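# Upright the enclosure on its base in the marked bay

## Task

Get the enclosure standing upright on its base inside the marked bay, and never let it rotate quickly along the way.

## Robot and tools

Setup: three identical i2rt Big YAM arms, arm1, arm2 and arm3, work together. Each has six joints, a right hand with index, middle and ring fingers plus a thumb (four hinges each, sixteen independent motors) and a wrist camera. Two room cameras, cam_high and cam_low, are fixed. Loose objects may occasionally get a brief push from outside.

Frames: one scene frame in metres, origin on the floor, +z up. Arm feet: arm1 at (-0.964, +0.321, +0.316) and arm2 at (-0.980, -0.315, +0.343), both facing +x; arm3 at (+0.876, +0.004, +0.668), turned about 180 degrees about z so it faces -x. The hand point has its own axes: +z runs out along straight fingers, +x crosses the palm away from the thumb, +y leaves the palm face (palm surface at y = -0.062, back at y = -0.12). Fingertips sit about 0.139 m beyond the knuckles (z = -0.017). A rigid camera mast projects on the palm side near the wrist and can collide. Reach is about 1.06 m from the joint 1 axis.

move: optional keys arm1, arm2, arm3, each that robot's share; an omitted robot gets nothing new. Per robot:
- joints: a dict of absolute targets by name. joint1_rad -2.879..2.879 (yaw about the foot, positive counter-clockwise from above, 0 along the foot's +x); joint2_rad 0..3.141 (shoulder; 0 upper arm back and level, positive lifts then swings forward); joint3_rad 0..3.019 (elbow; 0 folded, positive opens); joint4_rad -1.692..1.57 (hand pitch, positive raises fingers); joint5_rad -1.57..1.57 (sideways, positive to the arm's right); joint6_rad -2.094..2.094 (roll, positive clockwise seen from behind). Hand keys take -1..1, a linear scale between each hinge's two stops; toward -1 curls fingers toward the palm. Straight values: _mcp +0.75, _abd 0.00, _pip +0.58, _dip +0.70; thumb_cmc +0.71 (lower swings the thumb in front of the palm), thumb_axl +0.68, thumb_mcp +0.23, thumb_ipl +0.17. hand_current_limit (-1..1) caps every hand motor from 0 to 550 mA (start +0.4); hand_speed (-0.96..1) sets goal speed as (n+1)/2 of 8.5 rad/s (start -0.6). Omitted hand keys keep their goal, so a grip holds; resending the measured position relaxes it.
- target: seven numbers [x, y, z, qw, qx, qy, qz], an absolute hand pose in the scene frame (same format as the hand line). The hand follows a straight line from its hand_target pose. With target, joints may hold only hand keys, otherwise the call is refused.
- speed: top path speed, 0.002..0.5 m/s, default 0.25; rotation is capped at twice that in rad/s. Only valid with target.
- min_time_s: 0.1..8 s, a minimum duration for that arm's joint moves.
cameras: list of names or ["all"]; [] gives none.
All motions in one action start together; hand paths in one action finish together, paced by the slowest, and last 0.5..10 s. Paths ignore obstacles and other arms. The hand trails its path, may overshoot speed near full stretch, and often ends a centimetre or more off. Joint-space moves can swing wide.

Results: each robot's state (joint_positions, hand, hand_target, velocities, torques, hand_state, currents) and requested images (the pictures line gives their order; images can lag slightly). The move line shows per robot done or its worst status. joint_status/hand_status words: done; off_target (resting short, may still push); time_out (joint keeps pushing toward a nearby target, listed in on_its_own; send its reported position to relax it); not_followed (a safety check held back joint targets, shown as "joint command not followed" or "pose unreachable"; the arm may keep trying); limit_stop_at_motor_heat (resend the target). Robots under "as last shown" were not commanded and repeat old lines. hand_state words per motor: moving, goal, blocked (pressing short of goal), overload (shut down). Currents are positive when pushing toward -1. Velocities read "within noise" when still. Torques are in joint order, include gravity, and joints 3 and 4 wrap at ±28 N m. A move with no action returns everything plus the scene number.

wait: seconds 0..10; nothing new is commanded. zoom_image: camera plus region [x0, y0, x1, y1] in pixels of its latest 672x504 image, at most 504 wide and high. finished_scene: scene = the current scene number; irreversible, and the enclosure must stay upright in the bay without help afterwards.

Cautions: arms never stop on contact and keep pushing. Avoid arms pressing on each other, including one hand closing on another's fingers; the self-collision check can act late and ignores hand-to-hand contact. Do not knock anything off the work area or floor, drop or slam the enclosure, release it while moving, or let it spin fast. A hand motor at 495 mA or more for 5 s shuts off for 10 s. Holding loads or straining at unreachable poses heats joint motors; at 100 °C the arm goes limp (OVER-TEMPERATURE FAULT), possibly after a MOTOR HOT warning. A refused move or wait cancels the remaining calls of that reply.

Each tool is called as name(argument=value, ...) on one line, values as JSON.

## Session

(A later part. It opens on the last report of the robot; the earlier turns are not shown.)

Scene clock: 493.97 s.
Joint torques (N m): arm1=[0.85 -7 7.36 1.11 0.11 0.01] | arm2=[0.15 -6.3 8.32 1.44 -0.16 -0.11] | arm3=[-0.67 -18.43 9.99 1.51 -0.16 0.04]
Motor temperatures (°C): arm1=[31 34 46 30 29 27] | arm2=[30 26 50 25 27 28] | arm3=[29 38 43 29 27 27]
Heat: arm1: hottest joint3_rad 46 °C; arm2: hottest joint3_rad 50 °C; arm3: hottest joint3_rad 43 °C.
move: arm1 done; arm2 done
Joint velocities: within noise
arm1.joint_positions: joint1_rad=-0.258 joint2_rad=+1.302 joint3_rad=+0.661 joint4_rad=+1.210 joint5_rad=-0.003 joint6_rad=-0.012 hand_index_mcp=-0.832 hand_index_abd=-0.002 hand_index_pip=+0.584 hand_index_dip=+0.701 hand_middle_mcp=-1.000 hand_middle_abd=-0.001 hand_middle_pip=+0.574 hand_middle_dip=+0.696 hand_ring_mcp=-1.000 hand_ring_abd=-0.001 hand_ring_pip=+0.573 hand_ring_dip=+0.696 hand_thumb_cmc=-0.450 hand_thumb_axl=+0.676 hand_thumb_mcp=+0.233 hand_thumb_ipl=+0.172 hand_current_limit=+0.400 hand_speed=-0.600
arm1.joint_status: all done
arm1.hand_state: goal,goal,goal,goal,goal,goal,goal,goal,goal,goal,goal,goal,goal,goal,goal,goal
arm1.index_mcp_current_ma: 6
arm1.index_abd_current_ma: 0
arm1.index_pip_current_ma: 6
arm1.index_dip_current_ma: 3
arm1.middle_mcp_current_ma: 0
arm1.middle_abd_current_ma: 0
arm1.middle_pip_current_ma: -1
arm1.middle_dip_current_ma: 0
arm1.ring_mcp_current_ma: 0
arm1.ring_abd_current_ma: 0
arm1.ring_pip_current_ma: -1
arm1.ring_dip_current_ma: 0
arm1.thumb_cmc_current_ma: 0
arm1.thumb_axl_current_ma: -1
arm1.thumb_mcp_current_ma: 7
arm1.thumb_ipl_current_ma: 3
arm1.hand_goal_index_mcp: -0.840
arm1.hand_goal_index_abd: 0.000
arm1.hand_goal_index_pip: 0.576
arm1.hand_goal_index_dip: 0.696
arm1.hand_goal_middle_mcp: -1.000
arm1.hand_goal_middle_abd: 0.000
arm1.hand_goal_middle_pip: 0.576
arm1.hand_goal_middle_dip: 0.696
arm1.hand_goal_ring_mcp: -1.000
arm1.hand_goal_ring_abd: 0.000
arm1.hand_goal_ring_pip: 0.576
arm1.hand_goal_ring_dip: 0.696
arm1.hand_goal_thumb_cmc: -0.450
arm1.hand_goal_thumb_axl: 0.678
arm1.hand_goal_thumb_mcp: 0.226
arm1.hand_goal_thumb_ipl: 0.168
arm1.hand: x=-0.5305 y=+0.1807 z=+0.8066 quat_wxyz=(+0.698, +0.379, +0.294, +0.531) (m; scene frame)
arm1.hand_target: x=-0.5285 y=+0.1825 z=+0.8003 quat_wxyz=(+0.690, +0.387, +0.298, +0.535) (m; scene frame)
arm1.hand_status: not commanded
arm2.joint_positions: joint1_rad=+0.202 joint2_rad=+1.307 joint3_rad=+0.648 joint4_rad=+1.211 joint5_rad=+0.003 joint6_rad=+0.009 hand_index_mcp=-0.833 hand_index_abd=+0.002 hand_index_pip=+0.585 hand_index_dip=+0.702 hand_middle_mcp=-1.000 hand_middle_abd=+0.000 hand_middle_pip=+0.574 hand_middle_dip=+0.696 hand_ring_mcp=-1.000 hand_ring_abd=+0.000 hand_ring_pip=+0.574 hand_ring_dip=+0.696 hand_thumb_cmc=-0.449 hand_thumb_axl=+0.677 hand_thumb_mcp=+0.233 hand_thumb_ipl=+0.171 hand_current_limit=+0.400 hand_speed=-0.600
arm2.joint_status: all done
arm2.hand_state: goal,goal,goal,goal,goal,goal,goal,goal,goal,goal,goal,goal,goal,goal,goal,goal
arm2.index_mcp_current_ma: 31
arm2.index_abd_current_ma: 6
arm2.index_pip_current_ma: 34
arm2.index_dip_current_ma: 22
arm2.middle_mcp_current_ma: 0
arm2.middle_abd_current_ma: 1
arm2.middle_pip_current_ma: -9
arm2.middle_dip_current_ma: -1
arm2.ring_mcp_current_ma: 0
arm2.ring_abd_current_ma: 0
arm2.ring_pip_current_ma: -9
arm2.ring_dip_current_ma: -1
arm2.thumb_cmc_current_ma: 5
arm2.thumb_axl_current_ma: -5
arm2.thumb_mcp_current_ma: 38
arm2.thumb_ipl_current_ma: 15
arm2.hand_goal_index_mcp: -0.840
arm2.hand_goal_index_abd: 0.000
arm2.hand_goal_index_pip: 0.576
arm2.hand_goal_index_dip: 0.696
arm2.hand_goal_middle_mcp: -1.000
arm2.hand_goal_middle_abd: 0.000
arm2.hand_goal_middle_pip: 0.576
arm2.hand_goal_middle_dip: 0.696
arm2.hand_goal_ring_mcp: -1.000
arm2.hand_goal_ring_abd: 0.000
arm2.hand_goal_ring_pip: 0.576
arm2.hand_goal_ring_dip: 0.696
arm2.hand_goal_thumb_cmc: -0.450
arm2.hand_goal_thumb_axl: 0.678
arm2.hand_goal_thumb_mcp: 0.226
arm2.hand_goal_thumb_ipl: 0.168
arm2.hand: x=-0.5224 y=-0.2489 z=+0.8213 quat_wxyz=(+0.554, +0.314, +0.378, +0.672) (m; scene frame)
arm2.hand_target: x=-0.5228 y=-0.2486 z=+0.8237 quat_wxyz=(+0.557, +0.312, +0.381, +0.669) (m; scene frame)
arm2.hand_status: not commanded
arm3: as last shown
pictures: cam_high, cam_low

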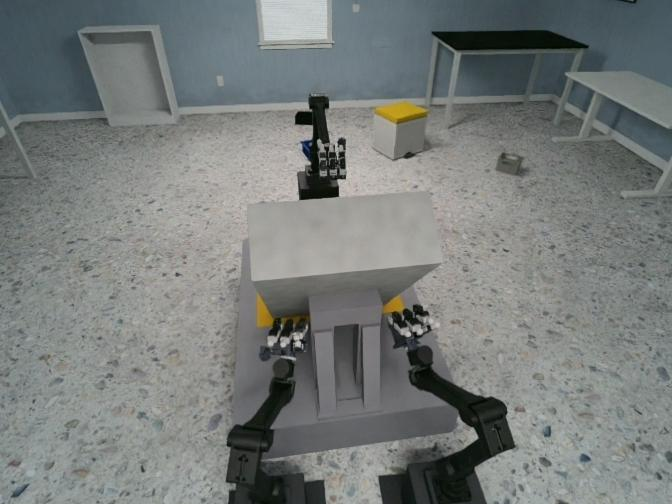

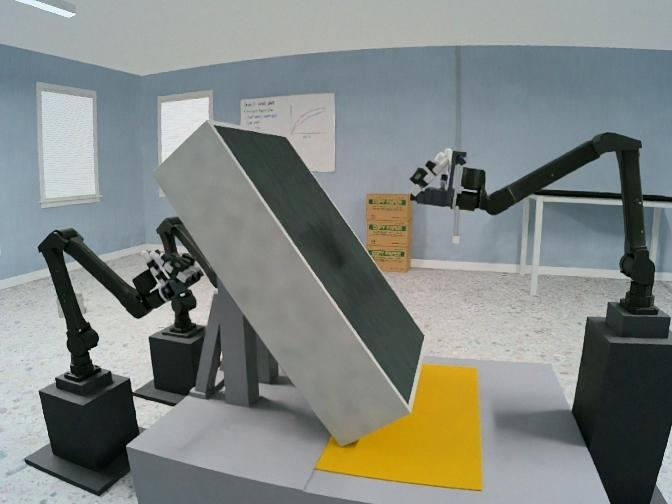

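move(arm1={"target": [-0.65, 0.2, 0.96, 0.6409, 0.2988, 0.2988, 0.6409], "speed": 0.15}, arm2={"target": [-0.65, -0.2, 0.96, 0.6409, 0.2988, 0.2988, 0.6409], "speed": 0.15}, cameras=["cam_high", "cam_low"])

Scene clock: 534.80 s.
Joint torques (N m): arm1=[-0.62 -1.67 14.08 0.88 -0.01 0.02] | arm2=[1.26 -2.67 13.48 1.09 -0.05 -0.11] | arm3=[-0.32 -18.61 10.04 1.54 -0.17 0.06]
Motor temperatures (°C): arm1=[31 33 43 29 29 27] | arm2=[30 26 46 25 27 27] | arm3=[29 38 44 29 27 27]
Heat: arm1: hottest joint3_rad 43 °C; arm2: hottest joint3_rad 46 °C; arm3: hottest joint3_rad 44 °C.
move: arm1 off_target; arm2 off_target
Joint velocities: within noise
arm1.joint_positions: joint1_rad=-0.377 joint2_rad=+0.838 joint3_rad=+0.682 joint4_rad=+0.853 joint5_rad=-0.293 joint6_rad=+0.241 hand_index_mcp=-0.833 hand_index_abd=-0.002 hand_index_pip=+0.584 hand_index_dip=+0.701 hand_middle_mcp=-1.000 hand_middle_abd=-0.001 hand_middle_pip=+0.574 hand_middle_dip=+0.696 hand_ring_mcp=-1.000 hand_ring_abd=-0.001 hand_ring_pip=+0.573 hand_ring_dip=+0.696 hand_thumb_cmc=-0.450 hand_thumb_axl=+0.676 hand_thumb_mcp=+0.233 hand_thumb_ipl=+0.172 hand_current_limit=+0.400 hand_speed=-0.600
arm1.joint_status: not commanded
arm1.hand_state: goal,goal,goal,goal,goal,goal,goal,goal,goal,goal,goal,goal,goal,goal,goal,goal
arm1.index_mcp_current_ma: 6
arm1.index_abd_current_ma: 0
arm1.index_pip_current_ma: 6
arm1.index_dip_current_ma: 3
arm1.middle_mcp_current_ma: 0
arm1.middle_abd_current_ma: 0
arm1.middle_pip_current_ma: -1
arm1.middle_dip_current_ma: 0
arm1.ring_mcp_current_ma: 0
arm1.ring_abd_current_ma: 0
arm1.ring_pip_current_ma: -1
arm1.ring_dip_current_ma: 0
arm1.thumb_cmc_current_ma: 0
arm1.thumb_axl_current_ma: -1
arm1.thumb_mcp_current_ma: 7
arm1.thumb_ipl_current_ma: 3
arm1.hand_goal_index_mcp: -0.840
arm1.hand_goal_index_abd: 0.000
arm1.hand_goal_index_pip: 0.576
arm1.hand_goal_index_dip: 0.696
arm1.hand_goal_middle_mcp: -1.000
arm1.hand_goal_middle_abd: 0.000
arm1.hand_goal_middle_pip: 0.576
arm1.hand_goal_middle_dip: 0.696
arm1.hand_goal_ring_mcp: -1.000
arm1.hand_goal_ring_abd: 0.000
arm1.hand_goal_ring_pip: 0.576
arm1.hand_goal_ring_dip: 0.696
arm1.hand_goal_thumb_cmc: -0.450
arm1.hand_goal_thumb_axl: 0.678
arm1.hand_goal_thumb_mcp: 0.226
arm1.hand_goal_thumb_ipl: 0.168
arm1.hand: x=-0.6457 y=+0.2013 z=+0.9351 quat_wxyz=(+0.636, +0.312, +0.307, +0.635) (m; scene frame)
arm1.hand_target: x=-0.6511 y=+0.2005 z=+0.9591 quat_wxyz=(+0.641, +0.299, +0.299, +0.641) (m; scene frame)
arm1.hand_status: off_target (0.025 m and 2.0 deg from the pose sent, 0.195 m and 17.0 deg at the start)
arm2.joint_positions: joint1_rad=+0.499 joint2_rad=+0.950 joint3_rad=+0.668 joint4_rad=+1.012 joint5_rad=+0.373 joint6_rad=-0.323 hand_index_mcp=-0.833 hand_index_abd=+0.002 hand_index_pip=+0.585 hand_index_dip=+0.702 hand_middle_mcp=-1.000 hand_middle_abd=+0.000 hand_middle_pip=+0.574 hand_middle_dip=+0.696 hand_ring_mcp=-1.000 hand_ring_abd=+0.000 hand_ring_pip=+0.574 hand_ring_dip=+0.696 hand_thumb_cmc=-0.449 hand_thumb_axl=+0.677 hand_thumb_mcp=+0.233 hand_thumb_ipl=+0.171 hand_current_limit=+0.400 hand_speed=-0.600
arm2.joint_status: not commanded
arm2.hand_state: goal,goal,goal,goal,goal,goal,goal,goal,goal,goal,goal,goal,goal,goal,goal,goal
arm2.index_mcp_current_ma: 31
arm2.index_abd_current_ma: 6
arm2.index_pip_current_ma: 34
arm2.index_dip_current_ma: 22
arm2.middle_mcp_current_ma: 0
arm2.middle_abd_current_ma: 1
arm2.middle_pip_current_ma: -9
arm2.middle_dip_current_ma: -1
arm2.ring_mcp_current_ma: 0
arm2.ring_abd_current_ma: 0
arm2.ring_pip_current_ma: -9
arm2.ring_dip_current_ma: -1
arm2.thumb_cmc_current_ma: 5
arm2.thumb_axl_current_ma: -5
arm2.thumb_mcp_current_ma: 38
arm2.thumb_ipl_current_ma: 15
arm2.hand_goal_index_mcp: -0.840
arm2.hand_goal_index_abd: 0.000
arm2.hand_goal_index_pip: 0.576
arm2.hand_goal_index_dip: 0.696
arm2.hand_goal_middle_mcp: -1.000
arm2.hand_goal_middle_abd: 0.000
arm2.hand_goal_middle_pip: 0.576
arm2.hand_goal_middle_dip: 0.696
arm2.hand_goal_ring_mcp: -1.000
arm2.hand_goal_ring_abd: 0.000
arm2.hand_goal_ring_pip: 0.576
arm2.hand_goal_ring_dip: 0.696
arm2.hand_goal_thumb_cmc: -0.450
arm2.hand_goal_thumb_axl: 0.678
arm2.hand_goal_thumb_mcp: 0.226
arm2.hand_goal_thumb_ipl: 0.168
arm2.hand: x=-0.6448 y=-0.2019 z=+0.9353 quat_wxyz=(+0.638, +0.306, +0.314, +0.632) (m; scene frame)
arm2.hand_target: x=-0.6511 y=-0.2007 z=+0.9592 quat_wxyz=(+0.641, +0.299, +0.299, +0.641) (m; scene frame)
arm2.hand_status: off_target (0.025 m and 2.2 deg from the pose sent, 0.195 m and 14.1 deg at the start)
arm3: as last shown
pictures: cam_high, cam_low

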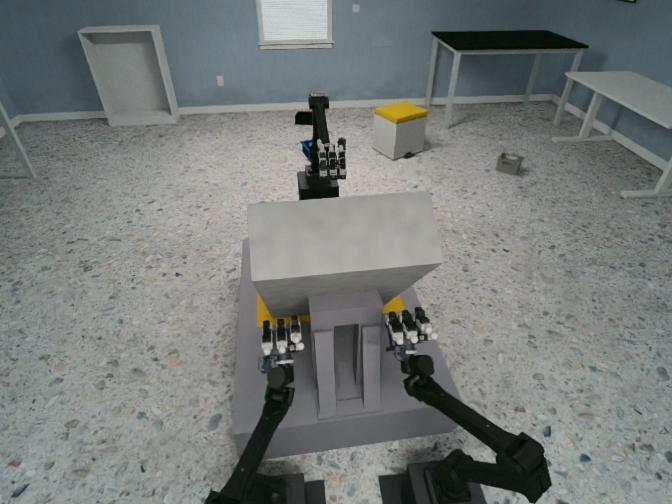

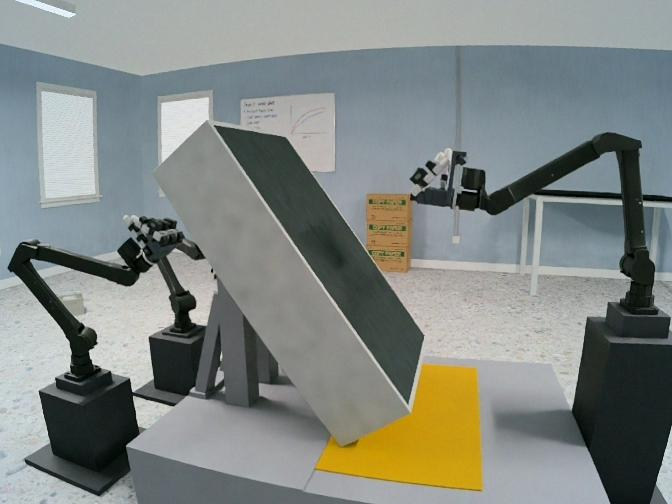

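move(arm1={"target": [-0.585, 0.2, 0.985, 0.6409, 0.2988, 0.2988, 0.6409], "speed": 0.06}, arm2={"target": [-0.585, -0.2, 0.985, 0.6409, 0.2988, 0.2988, 0.6409], "speed": 0.06})

move(arm1={"target": [-0.5, 0.2, 1.04, 0.6409, 0.2988, 0.2988, 0.6409], "speed": 0.05}, arm2={"target": [-0.5, -0.2, 1.04, 0.6409, 0.2988, 0.2988, 0.6409], "speed": 0.05}, cameras=["cam_low"])

Scene clock: 548.67 s.
Joint torques (N m): arm1=[0.91 -3.49 14.5 0.92 0.22 -0.22] | arm2=[-0.85 -3.49 13.87 1.13 -0.29 0.05] | arm3=[-0.73 -18.14 10.17 1.58 -0.16 0.06]
Motor temperatures (°C): arm1=[31 33 47 29 29 27] | arm2=[30 26 46 25 27 27] | arm3=[29 38 44 29 27 27]
Heat: arm1: hottest joint3_rad 47 °C; arm2: hottest joint3_rad 46 °C; arm3: hottest joint3_rad 44 °C.
move: arm1 off_target; arm2 off_target
Joint velocities: within noise
arm1.joint_positions: joint1_rad=-0.313 joint2_rad=+1.009 joint3_rad=+0.840 joint4_rad=+0.852 joint5_rad=-0.241 joint6_rad=+0.213 hand_index_mcp=-0.833 hand_index_abd=-0.002 hand_index_pip=+0.584 hand_index_dip=+0.701 hand_middle_mcp=-1.000 hand_middle_abd=-0.001 hand_middle_pip=+0.574 hand_middle_dip=+0.696 hand_ring_mcp=-1.000 hand_ring_abd=-0.001 hand_ring_pip=+0.573 hand_ring_dip=+0.696 hand_thumb_cmc=-0.450 hand_thumb_axl=+0.676 hand_thumb_mcp=+0.233 hand_thumb_ipl=+0.172 hand_current_limit=+0.400 hand_speed=-0.600
arm1.joint_status: not commanded
arm1.hand_state: goal,goal,goal,goal,goal,goal,goal,goal,goal,goal,goal,goal,goal,goal,goal,goal
arm1.index_mcp_current_ma: 6
arm1.index_abd_current_ma: 0
arm1.index_pip_current_ma: 6
arm1.index_dip_current_ma: 3
arm1.middle_mcp_current_ma: 0
arm1.middle_abd_current_ma: 0
arm1.middle_pip_current_ma: -1
arm1.middle_dip_current_ma: 0
arm1.ring_mcp_current_ma: 0
arm1.ring_abd_current_ma: 0
arm1.ring_pip_current_ma: -1
arm1.ring_dip_current_ma: 0
arm1.thumb_cmc_current_ma: 0
arm1.thumb_axl_current_ma: -1
arm1.thumb_mcp_current_ma: 7
arm1.thumb_ipl_current_ma: 3
arm1.hand_goal_index_mcp: -0.840
arm1.hand_goal_index_abd: 0.000
arm1.hand_goal_index_pip: 0.576
arm1.hand_goal_index_dip: 0.696
arm1.hand_goal_middle_mcp: -1.000
arm1.hand_goal_middle_abd: 0.000
arm1.hand_goal_middle_pip: 0.576
arm1.hand_goal_middle_dip: 0.696
arm1.hand_goal_ring_mcp: -1.000
arm1.hand_goal_ring_abd: 0.000
arm1.hand_goal_ring_pip: 0.576
arm1.hand_goal_ring_dip: 0.696
arm1.hand_goal_thumb_cmc: -0.450
arm1.hand_goal_thumb_axl: 0.678
arm1.hand_goal_thumb_mcp: 0.226
arm1.hand_goal_thumb_ipl: 0.168
arm1.hand: x=-0.5844 y=+0.1963 z=+0.9592 quat_wxyz=(+0.632, +0.316, +0.305, +0.639) (m; scene frame)
arm1.hand_target: x=-0.5864 y=+0.2003 z=+0.9838 quat_wxyz=(+0.641, +0.299, +0.299, +0.641) (m; scene frame)
arm1.hand_status: off_target (0.026 m and 2.3 deg from the pose sent, 0.079 m and 2.0 deg at the start)
arm2.joint_positions: joint1_rad=+0.431 joint2_rad=+1.093 joint3_rad=+0.833 joint4_rad=+0.976 joint5_rad=+0.313 joint6_rad=-0.276 hand_index_mcp=-0.833 hand_index_abd=+0.002 hand_index_pip=+0.585 hand_index_dip=+0.702 hand_middle_mcp=-1.000 hand_middle_abd=+0.000 hand_middle_pip=+0.574 hand_middle_dip=+0.696 hand_ring_mcp=-1.000 hand_ring_abd=+0.000 hand_ring_pip=+0.574 hand_ring_dip=+0.696 hand_thumb_cmc=-0.449 hand_thumb_axl=+0.677 hand_thumb_mcp=+0.233 hand_thumb_ipl=+0.171 hand_current_limit=+0.400 hand_speed=-0.600
arm2.joint_status: not commanded
arm2.hand_state: goal,goal,goal,goal,goal,goal,goal,goal,goal,goal,goal,goal,goal,goal,goal,goal
arm2.index_mcp_current_ma: 31
arm2.index_abd_current_ma: 6
arm2.index_pip_current_ma: 34
arm2.index_dip_current_ma: 22
arm2.middle_mcp_current_ma: 0
arm2.middle_abd_current_ma: 1
arm2.middle_pip_current_ma: -9
arm2.middle_dip_current_ma: -1
arm2.ring_mcp_current_ma: 0
arm2.ring_abd_current_ma: 0
arm2.ring_pip_current_ma: -9
arm2.ring_dip_current_ma: -1
arm2.thumb_cmc_current_ma: 5
arm2.thumb_axl_current_ma: -5
arm2.thumb_mcp_current_ma: 38
arm2.thumb_ipl_current_ma: 15
arm2.hand_goal_index_mcp: -0.840
arm2.hand_goal_index_abd: 0.000
arm2.hand_goal_index_pip: 0.576
arm2.hand_goal_index_dip: 0.696
arm2.hand_goal_middle_mcp: -1.000
arm2.hand_goal_middle_abd: 0.000
arm2.hand_goal_middle_pip: 0.576
arm2.hand_goal_middle_dip: 0.696
arm2.hand_goal_ring_mcp: -1.000
arm2.hand_goal_ring_abd: 0.000
arm2.hand_goal_ring_pip: 0.576
arm2.hand_goal_ring_dip: 0.696
arm2.hand_goal_thumb_cmc: -0.450
arm2.hand_goal_thumb_axl: 0.678
arm2.hand_goal_thumb_mcp: 0.226
arm2.hand_goal_thumb_ipl: 0.168
arm2.hand: x=-0.5877 y=-0.1950 z=+0.9629 quat_wxyz=(+0.638, +0.302, +0.315, +0.635) (m; scene frame)
arm2.hand_target: x=-0.5862 y=-0.2002 z=+0.9841 quat_wxyz=(+0.641, +0.299, +0.299, +0.641) (m; scene frame)
arm2.hand_status: off_target (0.023 m and 2.1 deg from the pose sent, 0.078 m and 2.2 deg at the start)
arm3: as last shown
pictures: none

Scene clock: 551.50 s.
Joint torques (N m): arm1=[1.49 -1.32 21.82 -0.34 -0.38 -0.02] | arm2=[-2.14 -3.6 18.04 -0.13 -0.88 0.15] | arm3=[-0.5 -18.14 10.11 1.63 -0.14 0.04]
Motor temperatures (°C): arm1=[31 33 49 29 29 27] | arm2=[30 26 47 25 27 27] | arm3=[29 38 44 29 27 27]
Heat: arm1: hottest joint3_rad 49 °C; arm2: hottest joint3_rad 47 °C; arm3: hottest joint3_rad 44 °C.
move: arm1 off_target; arm2 off_target
Joint velocities: within noise
arm1.joint_positions: joint1_rad=-0.257 joint2_rad=+1.149 joint3_rad=+1.028 joint4_rad=+0.801 joint5_rad=-0.178 joint6_rad=+0.149 hand_index_mcp=-0.906 hand_index_abd=+0.001 hand_index_pip=+0.645 hand_index_dip=+0.733 hand_middle_mcp=-1.000 hand_middle_abd=-0.001 hand_middle_pip=+0.574 hand_middle_dip=+0.696 hand_ring_mcp=-1.000 hand_ring_abd=-0.001 hand_ring_pip=+0.573 hand_ring_dip=+0.696 hand_thumb_cmc=-0.448 hand_thumb_axl=+0.676 hand_thumb_mcp=+0.263 hand_thumb_ipl=+0.179 hand_current_limit=+0.400 hand_speed=-0.600
arm1.joint_status: not commanded
arm1.hand_state: blocked,goal,blocked,blocked,goal,goal,goal,goal,goal,goal,goal,goal,goal,goal,blocked,goal
arm1.index_mcp_current_ma: -155
arm1.index_abd_current_ma: 0
arm1.index_pip_current_ma: 152
arm1.index_dip_current_ma: 60
arm1.middle_mcp_current_ma: 0
arm1.middle_abd_current_ma: 0
arm1.middle_pip_current_ma: -1
arm1.middle_dip_current_ma: 0
arm1.ring_mcp_current_ma: 0
arm1.ring_abd_current_ma: 0
arm1.ring_pip_current_ma: -1
arm1.ring_dip_current_ma: 0
arm1.thumb_cmc_current_ma: 0
arm1.thumb_axl_current_ma: -1
arm1.thumb_mcp_current_ma: 88
arm1.thumb_ipl_current_ma: 15
arm1.hand_goal_index_mcp: -0.840
arm1.hand_goal_index_abd: 0.000
arm1.hand_goal_index_pip: 0.576
arm1.hand_goal_index_dip: 0.696
arm1.hand_goal_middle_mcp: -1.000
arm1.hand_goal_middle_abd: 0.000
arm1.hand_goal_middle_pip: 0.576
arm1.hand_goal_middle_dip: 0.696
arm1.hand_goal_ring_mcp: -1.000
arm1.hand_goal_ring_abd: 0.000
arm1.hand_goal_ring_pip: 0.576
arm1.hand_goal_ring_dip: 0.696
arm1.hand_goal_thumb_cmc: -0.450
arm1.hand_goal_thumb_axl: 0.678
arm1.hand_goal_thumb_mcp: 0.226
arm1.hand_goal_thumb_ipl: 0.168
arm1.hand: x=-0.5293 y=+0.1984 z=+0.9947 quat_wxyz=(+0.644, +0.315, +0.301, +0.629) (m; scene frame)
arm1.hand_target: x=-0.5076 y=+0.2018 z=+1.0330 quat_wxyz=(+0.641, +0.299, +0.299, +0.641) (m; scene frame)
arm1.hand_status: off_target (0.054 m and 2.4 deg from the pose sent, 0.117 m and 2.3 deg at the start)
arm2.joint_positions: joint1_rad=+0.366 joint2_rad=+1.247 joint3_rad=+1.073 joint4_rad=+0.882 joint5_rad=+0.268 joint6_rad=-0.225 hand_index_mcp=-0.890 hand_index_abd=+0.002 hand_index_pip=+0.631 hand_index_dip=+0.724 hand_middle_mcp=-1.000 hand_middle_abd=+0.000 hand_middle_pip=+0.574 hand_middle_dip=+0.696 hand_ring_mcp=-1.000 hand_ring_abd=+0.000 hand_ring_pip=+0.574 hand_ring_dip=+0.696 hand_thumb_cmc=-0.449 hand_thumb_axl=+0.677 hand_thumb_mcp=+0.259 hand_thumb_ipl=+0.176 hand_current_limit=+0.400 hand_speed=-0.600
arm2.joint_status: not commanded
arm2.hand_state: blocked,goal,blocked,blocked,goal,goal,goal,goal,goal,goal,goal,goal,goal,goal,blocked,goal
arm2.index_mcp_current_ma: -236
arm2.index_abd_current_ma: 6
arm2.index_pip_current_ma: 246
arm2.index_dip_current_ma: 123
arm2.middle_mcp_current_ma: 0
arm2.middle_abd_current_ma: 1
arm2.middle_pip_current_ma: -9
arm2.middle_dip_current_ma: -1
arm2.ring_mcp_current_ma: 0
arm2.ring_abd_current_ma: 0
arm2.ring_pip_current_ma: -9
arm2.ring_dip_current_ma: -1
arm2.thumb_cmc_current_ma: 4
arm2.thumb_axl_current_ma: -5
arm2.thumb_mcp_current_ma: 190
arm2.thumb_ipl_current_ma: 46
arm2.hand_goal_index_mcp: -0.840
arm2.hand_goal_index_abd: 0.000
arm2.hand_goal_index_pip: 0.576
arm2.hand_goal_index_dip: 0.696
arm2.hand_goal_middle_mcp: -1.000
arm2.hand_goal_middle_abd: 0.000
arm2.hand_goal_middle_pip: 0.576
arm2.hand_goal_middle_dip: 0.696
arm2.hand_goal_ring_mcp: -1.000
arm2.hand_goal_ring_abd: 0.000
arm2.hand_goal_ring_pip: 0.576
arm2.hand_goal_ring_dip: 0.696
arm2.hand_goal_thumb_cmc: -0.450
arm2.hand_goal_thumb_axl: 0.678
arm2.hand_goal_thumb_mcp: 0.226
arm2.hand_goal_thumb_ipl: 0.168
arm2.hand: x=-0.5187 y=-0.1940 z=+1.0071 quat_wxyz=(+0.637, +0.304, +0.312, +0.637) (m; scene frame)
arm2.hand_target: x=-0.5043 y=-0.2009 z=+1.0366 quat_wxyz=(+0.641, +0.299, +0.299, +0.641) (m; scene frame)
arm2.hand_status: off_target (0.038 m and 1.7 deg from the pose sent, 0.117 m and 2.1 deg at the start)
arm3: as last shown
pictures: cam_low

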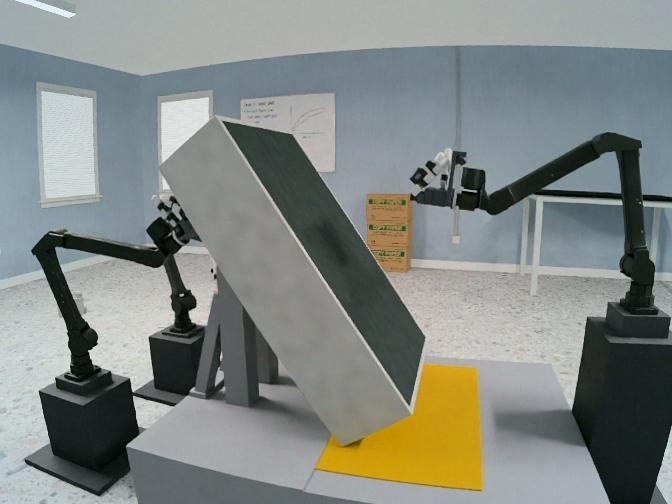

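move(arm1={"target": [-0.43, 0.2, 1.075, 0.6409, 0.2988, 0.2988, 0.6409], "speed": 0.05}, arm2={"target": [-0.43, -0.2, 1.07, 0.6409, 0.2988, 0.2988, 0.6409], "speed": 0.05}, cameras=["cam_low"])

move(arm1={"target": [-0.37, 0.2, 1.09, 0.6409, 0.2988, 0.2988, 0.6409], "speed": 0.05}, arm2={"target": [-0.37, -0.2, 1.085, 0.6409, 0.2988, 0.2988, 0.6409], "speed": 0.05}, cameras=["cam_low"])

Scene clock: 565.80 s.
Joint torques (N m): arm1=[1.03 -5.01 19.77 -0.08 -0.23 -0.03] | arm2=[-1.26 -7.06 14.74 0.54 -0.4 0.15] | arm3=[-0.67 -18.73 10.14 1.58 -0.16 0.06]
Motor temperatures (°C): arm1=[31 33 60 29 29 27] | arm2=[30 26 52 25 28 27] | arm3=[29 38 44 29 27 27]
Heat: arm1: hottest joint3_rad 60 °C; arm2: hottest joint3_rad 52 °C; arm3: hottest joint3_rad 44 °C.
move: arm1 off_target; arm2 off_target
Joint velocities: within noise
arm1.joint_positions: joint1_rad=-0.212 joint2_rad=+1.342 joint3_rad=+1.318 joint4_rad=+0.708 joint5_rad=-0.154 joint6_rad=+0.126 hand_index_mcp=-0.906 hand_index_abd=+0.001 hand_index_pip=+0.645 hand_index_dip=+0.733 hand_middle_mcp=-1.000 hand_middle_abd=-0.001 hand_middle_pip=+0.574 hand_middle_dip=+0.696 hand_ring_mcp=-1.000 hand_ring_abd=-0.001 hand_ring_pip=+0.573 hand_ring_dip=+0.696 hand_thumb_cmc=-0.448 hand_thumb_axl=+0.676 hand_thumb_mcp=+0.263 hand_thumb_ipl=+0.179 hand_current_limit=+0.400 hand_speed=-0.600
arm1.joint_status: not commanded
arm1.hand_state: blocked,goal,blocked,blocked,goal,goal,goal,goal,goal,goal,goal,goal,goal,goal,blocked,goal
arm1.index_mcp_current_ma: -155
arm1.index_abd_current_ma: 0
arm1.index_pip_current_ma: 152
arm1.index_dip_current_ma: 60
arm1.middle_mcp_current_ma: 0
arm1.middle_abd_current_ma: 0
arm1.middle_pip_current_ma: -1
arm1.middle_dip_current_ma: 0
arm1.ring_mcp_current_ma: 0
arm1.ring_abd_current_ma: 0
arm1.ring_pip_current_ma: -1
arm1.ring_dip_current_ma: 0
arm1.thumb_cmc_current_ma: 1
arm1.thumb_axl_current_ma: -1
arm1.thumb_mcp_current_ma: 88
arm1.thumb_ipl_current_ma: 15
arm1.hand_goal_index_mcp: -0.840
arm1.hand_goal_index_abd: 0.000
arm1.hand_goal_index_pip: 0.576
arm1.hand_goal_index_dip: 0.696
arm1.hand_goal_middle_mcp: -1.000
arm1.hand_goal_middle_abd: 0.000
arm1.hand_goal_middle_pip: 0.576
arm1.hand_goal_middle_dip: 0.696
arm1.hand_goal_ring_mcp: -1.000
arm1.hand_goal_ring_abd: 0.000
arm1.hand_goal_ring_pip: 0.576
arm1.hand_goal_ring_dip: 0.696
arm1.hand_goal_thumb_cmc: -0.450
arm1.hand_goal_thumb_axl: 0.678
arm1.hand_goal_thumb_mcp: 0.226
arm1.hand_goal_thumb_ipl: 0.168
arm1.hand: x=-0.4522 y=+0.2000 z=+1.0434 quat_wxyz=(+0.642, +0.310, +0.302, +0.633) (m; scene frame)
arm1.hand_target: x=-0.4351 y=+0.2012 z=+1.0701 quat_wxyz=(+0.641, +0.299, +0.299, +0.641) (m; scene frame)
arm1.hand_status: off_target (0.039 m and 1.6 deg from the pose sent, 0.128 m and 2.4 deg at the start)
arm2.joint_positions: joint1_rad=+0.309 joint2_rad=+1.430 joint3_rad=+1.372 joint4_rad=+0.777 joint5_rad=+0.222 joint6_rad=-0.192 hand_index_mcp=-0.871 hand_index_abd=+0.002 hand_index_pip=+0.608 hand_index_dip=+0.715 hand_middle_mcp=-1.000 hand_middle_abd=+0.000 hand_middle_pip=+0.574 hand_middle_dip=+0.696 hand_ring_mcp=-1.000 hand_ring_abd=+0.000 hand_ring_pip=+0.574 hand_ring_dip=+0.696 hand_thumb_cmc=-0.449 hand_thumb_axl=+0.677 hand_thumb_mcp=+0.258 hand_thumb_ipl=+0.176 hand_current_limit=+0.400 hand_speed=-0.600
arm2.joint_status: not commanded
arm2.hand_state: blocked,goal,blocked,goal,goal,goal,goal,goal,goal,goal,goal,goal,goal,goal,blocked,goal
arm2.index_mcp_current_ma: -141
arm2.index_abd_current_ma: 6
arm2.index_pip_current_ma: 139
arm2.index_dip_current_ma: 80
arm2.middle_mcp_current_ma: 0
arm2.middle_abd_current_ma: 1
arm2.middle_pip_current_ma: -9
arm2.middle_dip_current_ma: -1
arm2.ring_mcp_current_ma: 0
arm2.ring_abd_current_ma: 0
arm2.ring_pip_current_ma: -9
arm2.ring_dip_current_ma: -1
arm2.thumb_cmc_current_ma: 4
arm2.thumb_axl_current_ma: -5
arm2.thumb_mcp_current_ma: 183
arm2.thumb_ipl_current_ma: 46
arm2.hand_goal_index_mcp: -0.840
arm2.hand_goal_index_abd: 0.000
arm2.hand_goal_index_pip: 0.576
arm2.hand_goal_index_dip: 0.696
arm2.hand_goal_middle_mcp: -1.000
arm2.hand_goal_middle_abd: 0.000
arm2.hand_goal_middle_pip: 0.576
arm2.hand_goal_middle_dip: 0.696
arm2.hand_goal_ring_mcp: -1.000
arm2.hand_goal_ring_abd: 0.000
arm2.hand_goal_ring_pip: 0.576
arm2.hand_goal_ring_dip: 0.696
arm2.hand_goal_thumb_cmc: -0.450
arm2.hand_goal_thumb_axl: 0.678
arm2.hand_goal_thumb_mcp: 0.226
arm2.hand_goal_thumb_ipl: 0.168
arm2.hand: x=-0.4431 y=-0.1935 z=+1.0568 quat_wxyz=(+0.640, +0.298, +0.305, +0.639) (m; scene frame)
arm2.hand_target: x=-0.4316 y=-0.2003 z=+1.0689 quat_wxyz=(+0.641, +0.299, +0.299, +0.641) (m; scene frame)
arm2.hand_status: off_target (0.020 m and 0.7 deg from the pose sent, 0.109 m and 1.7 deg at the start)
arm3: as last shown
pictures: cam_low

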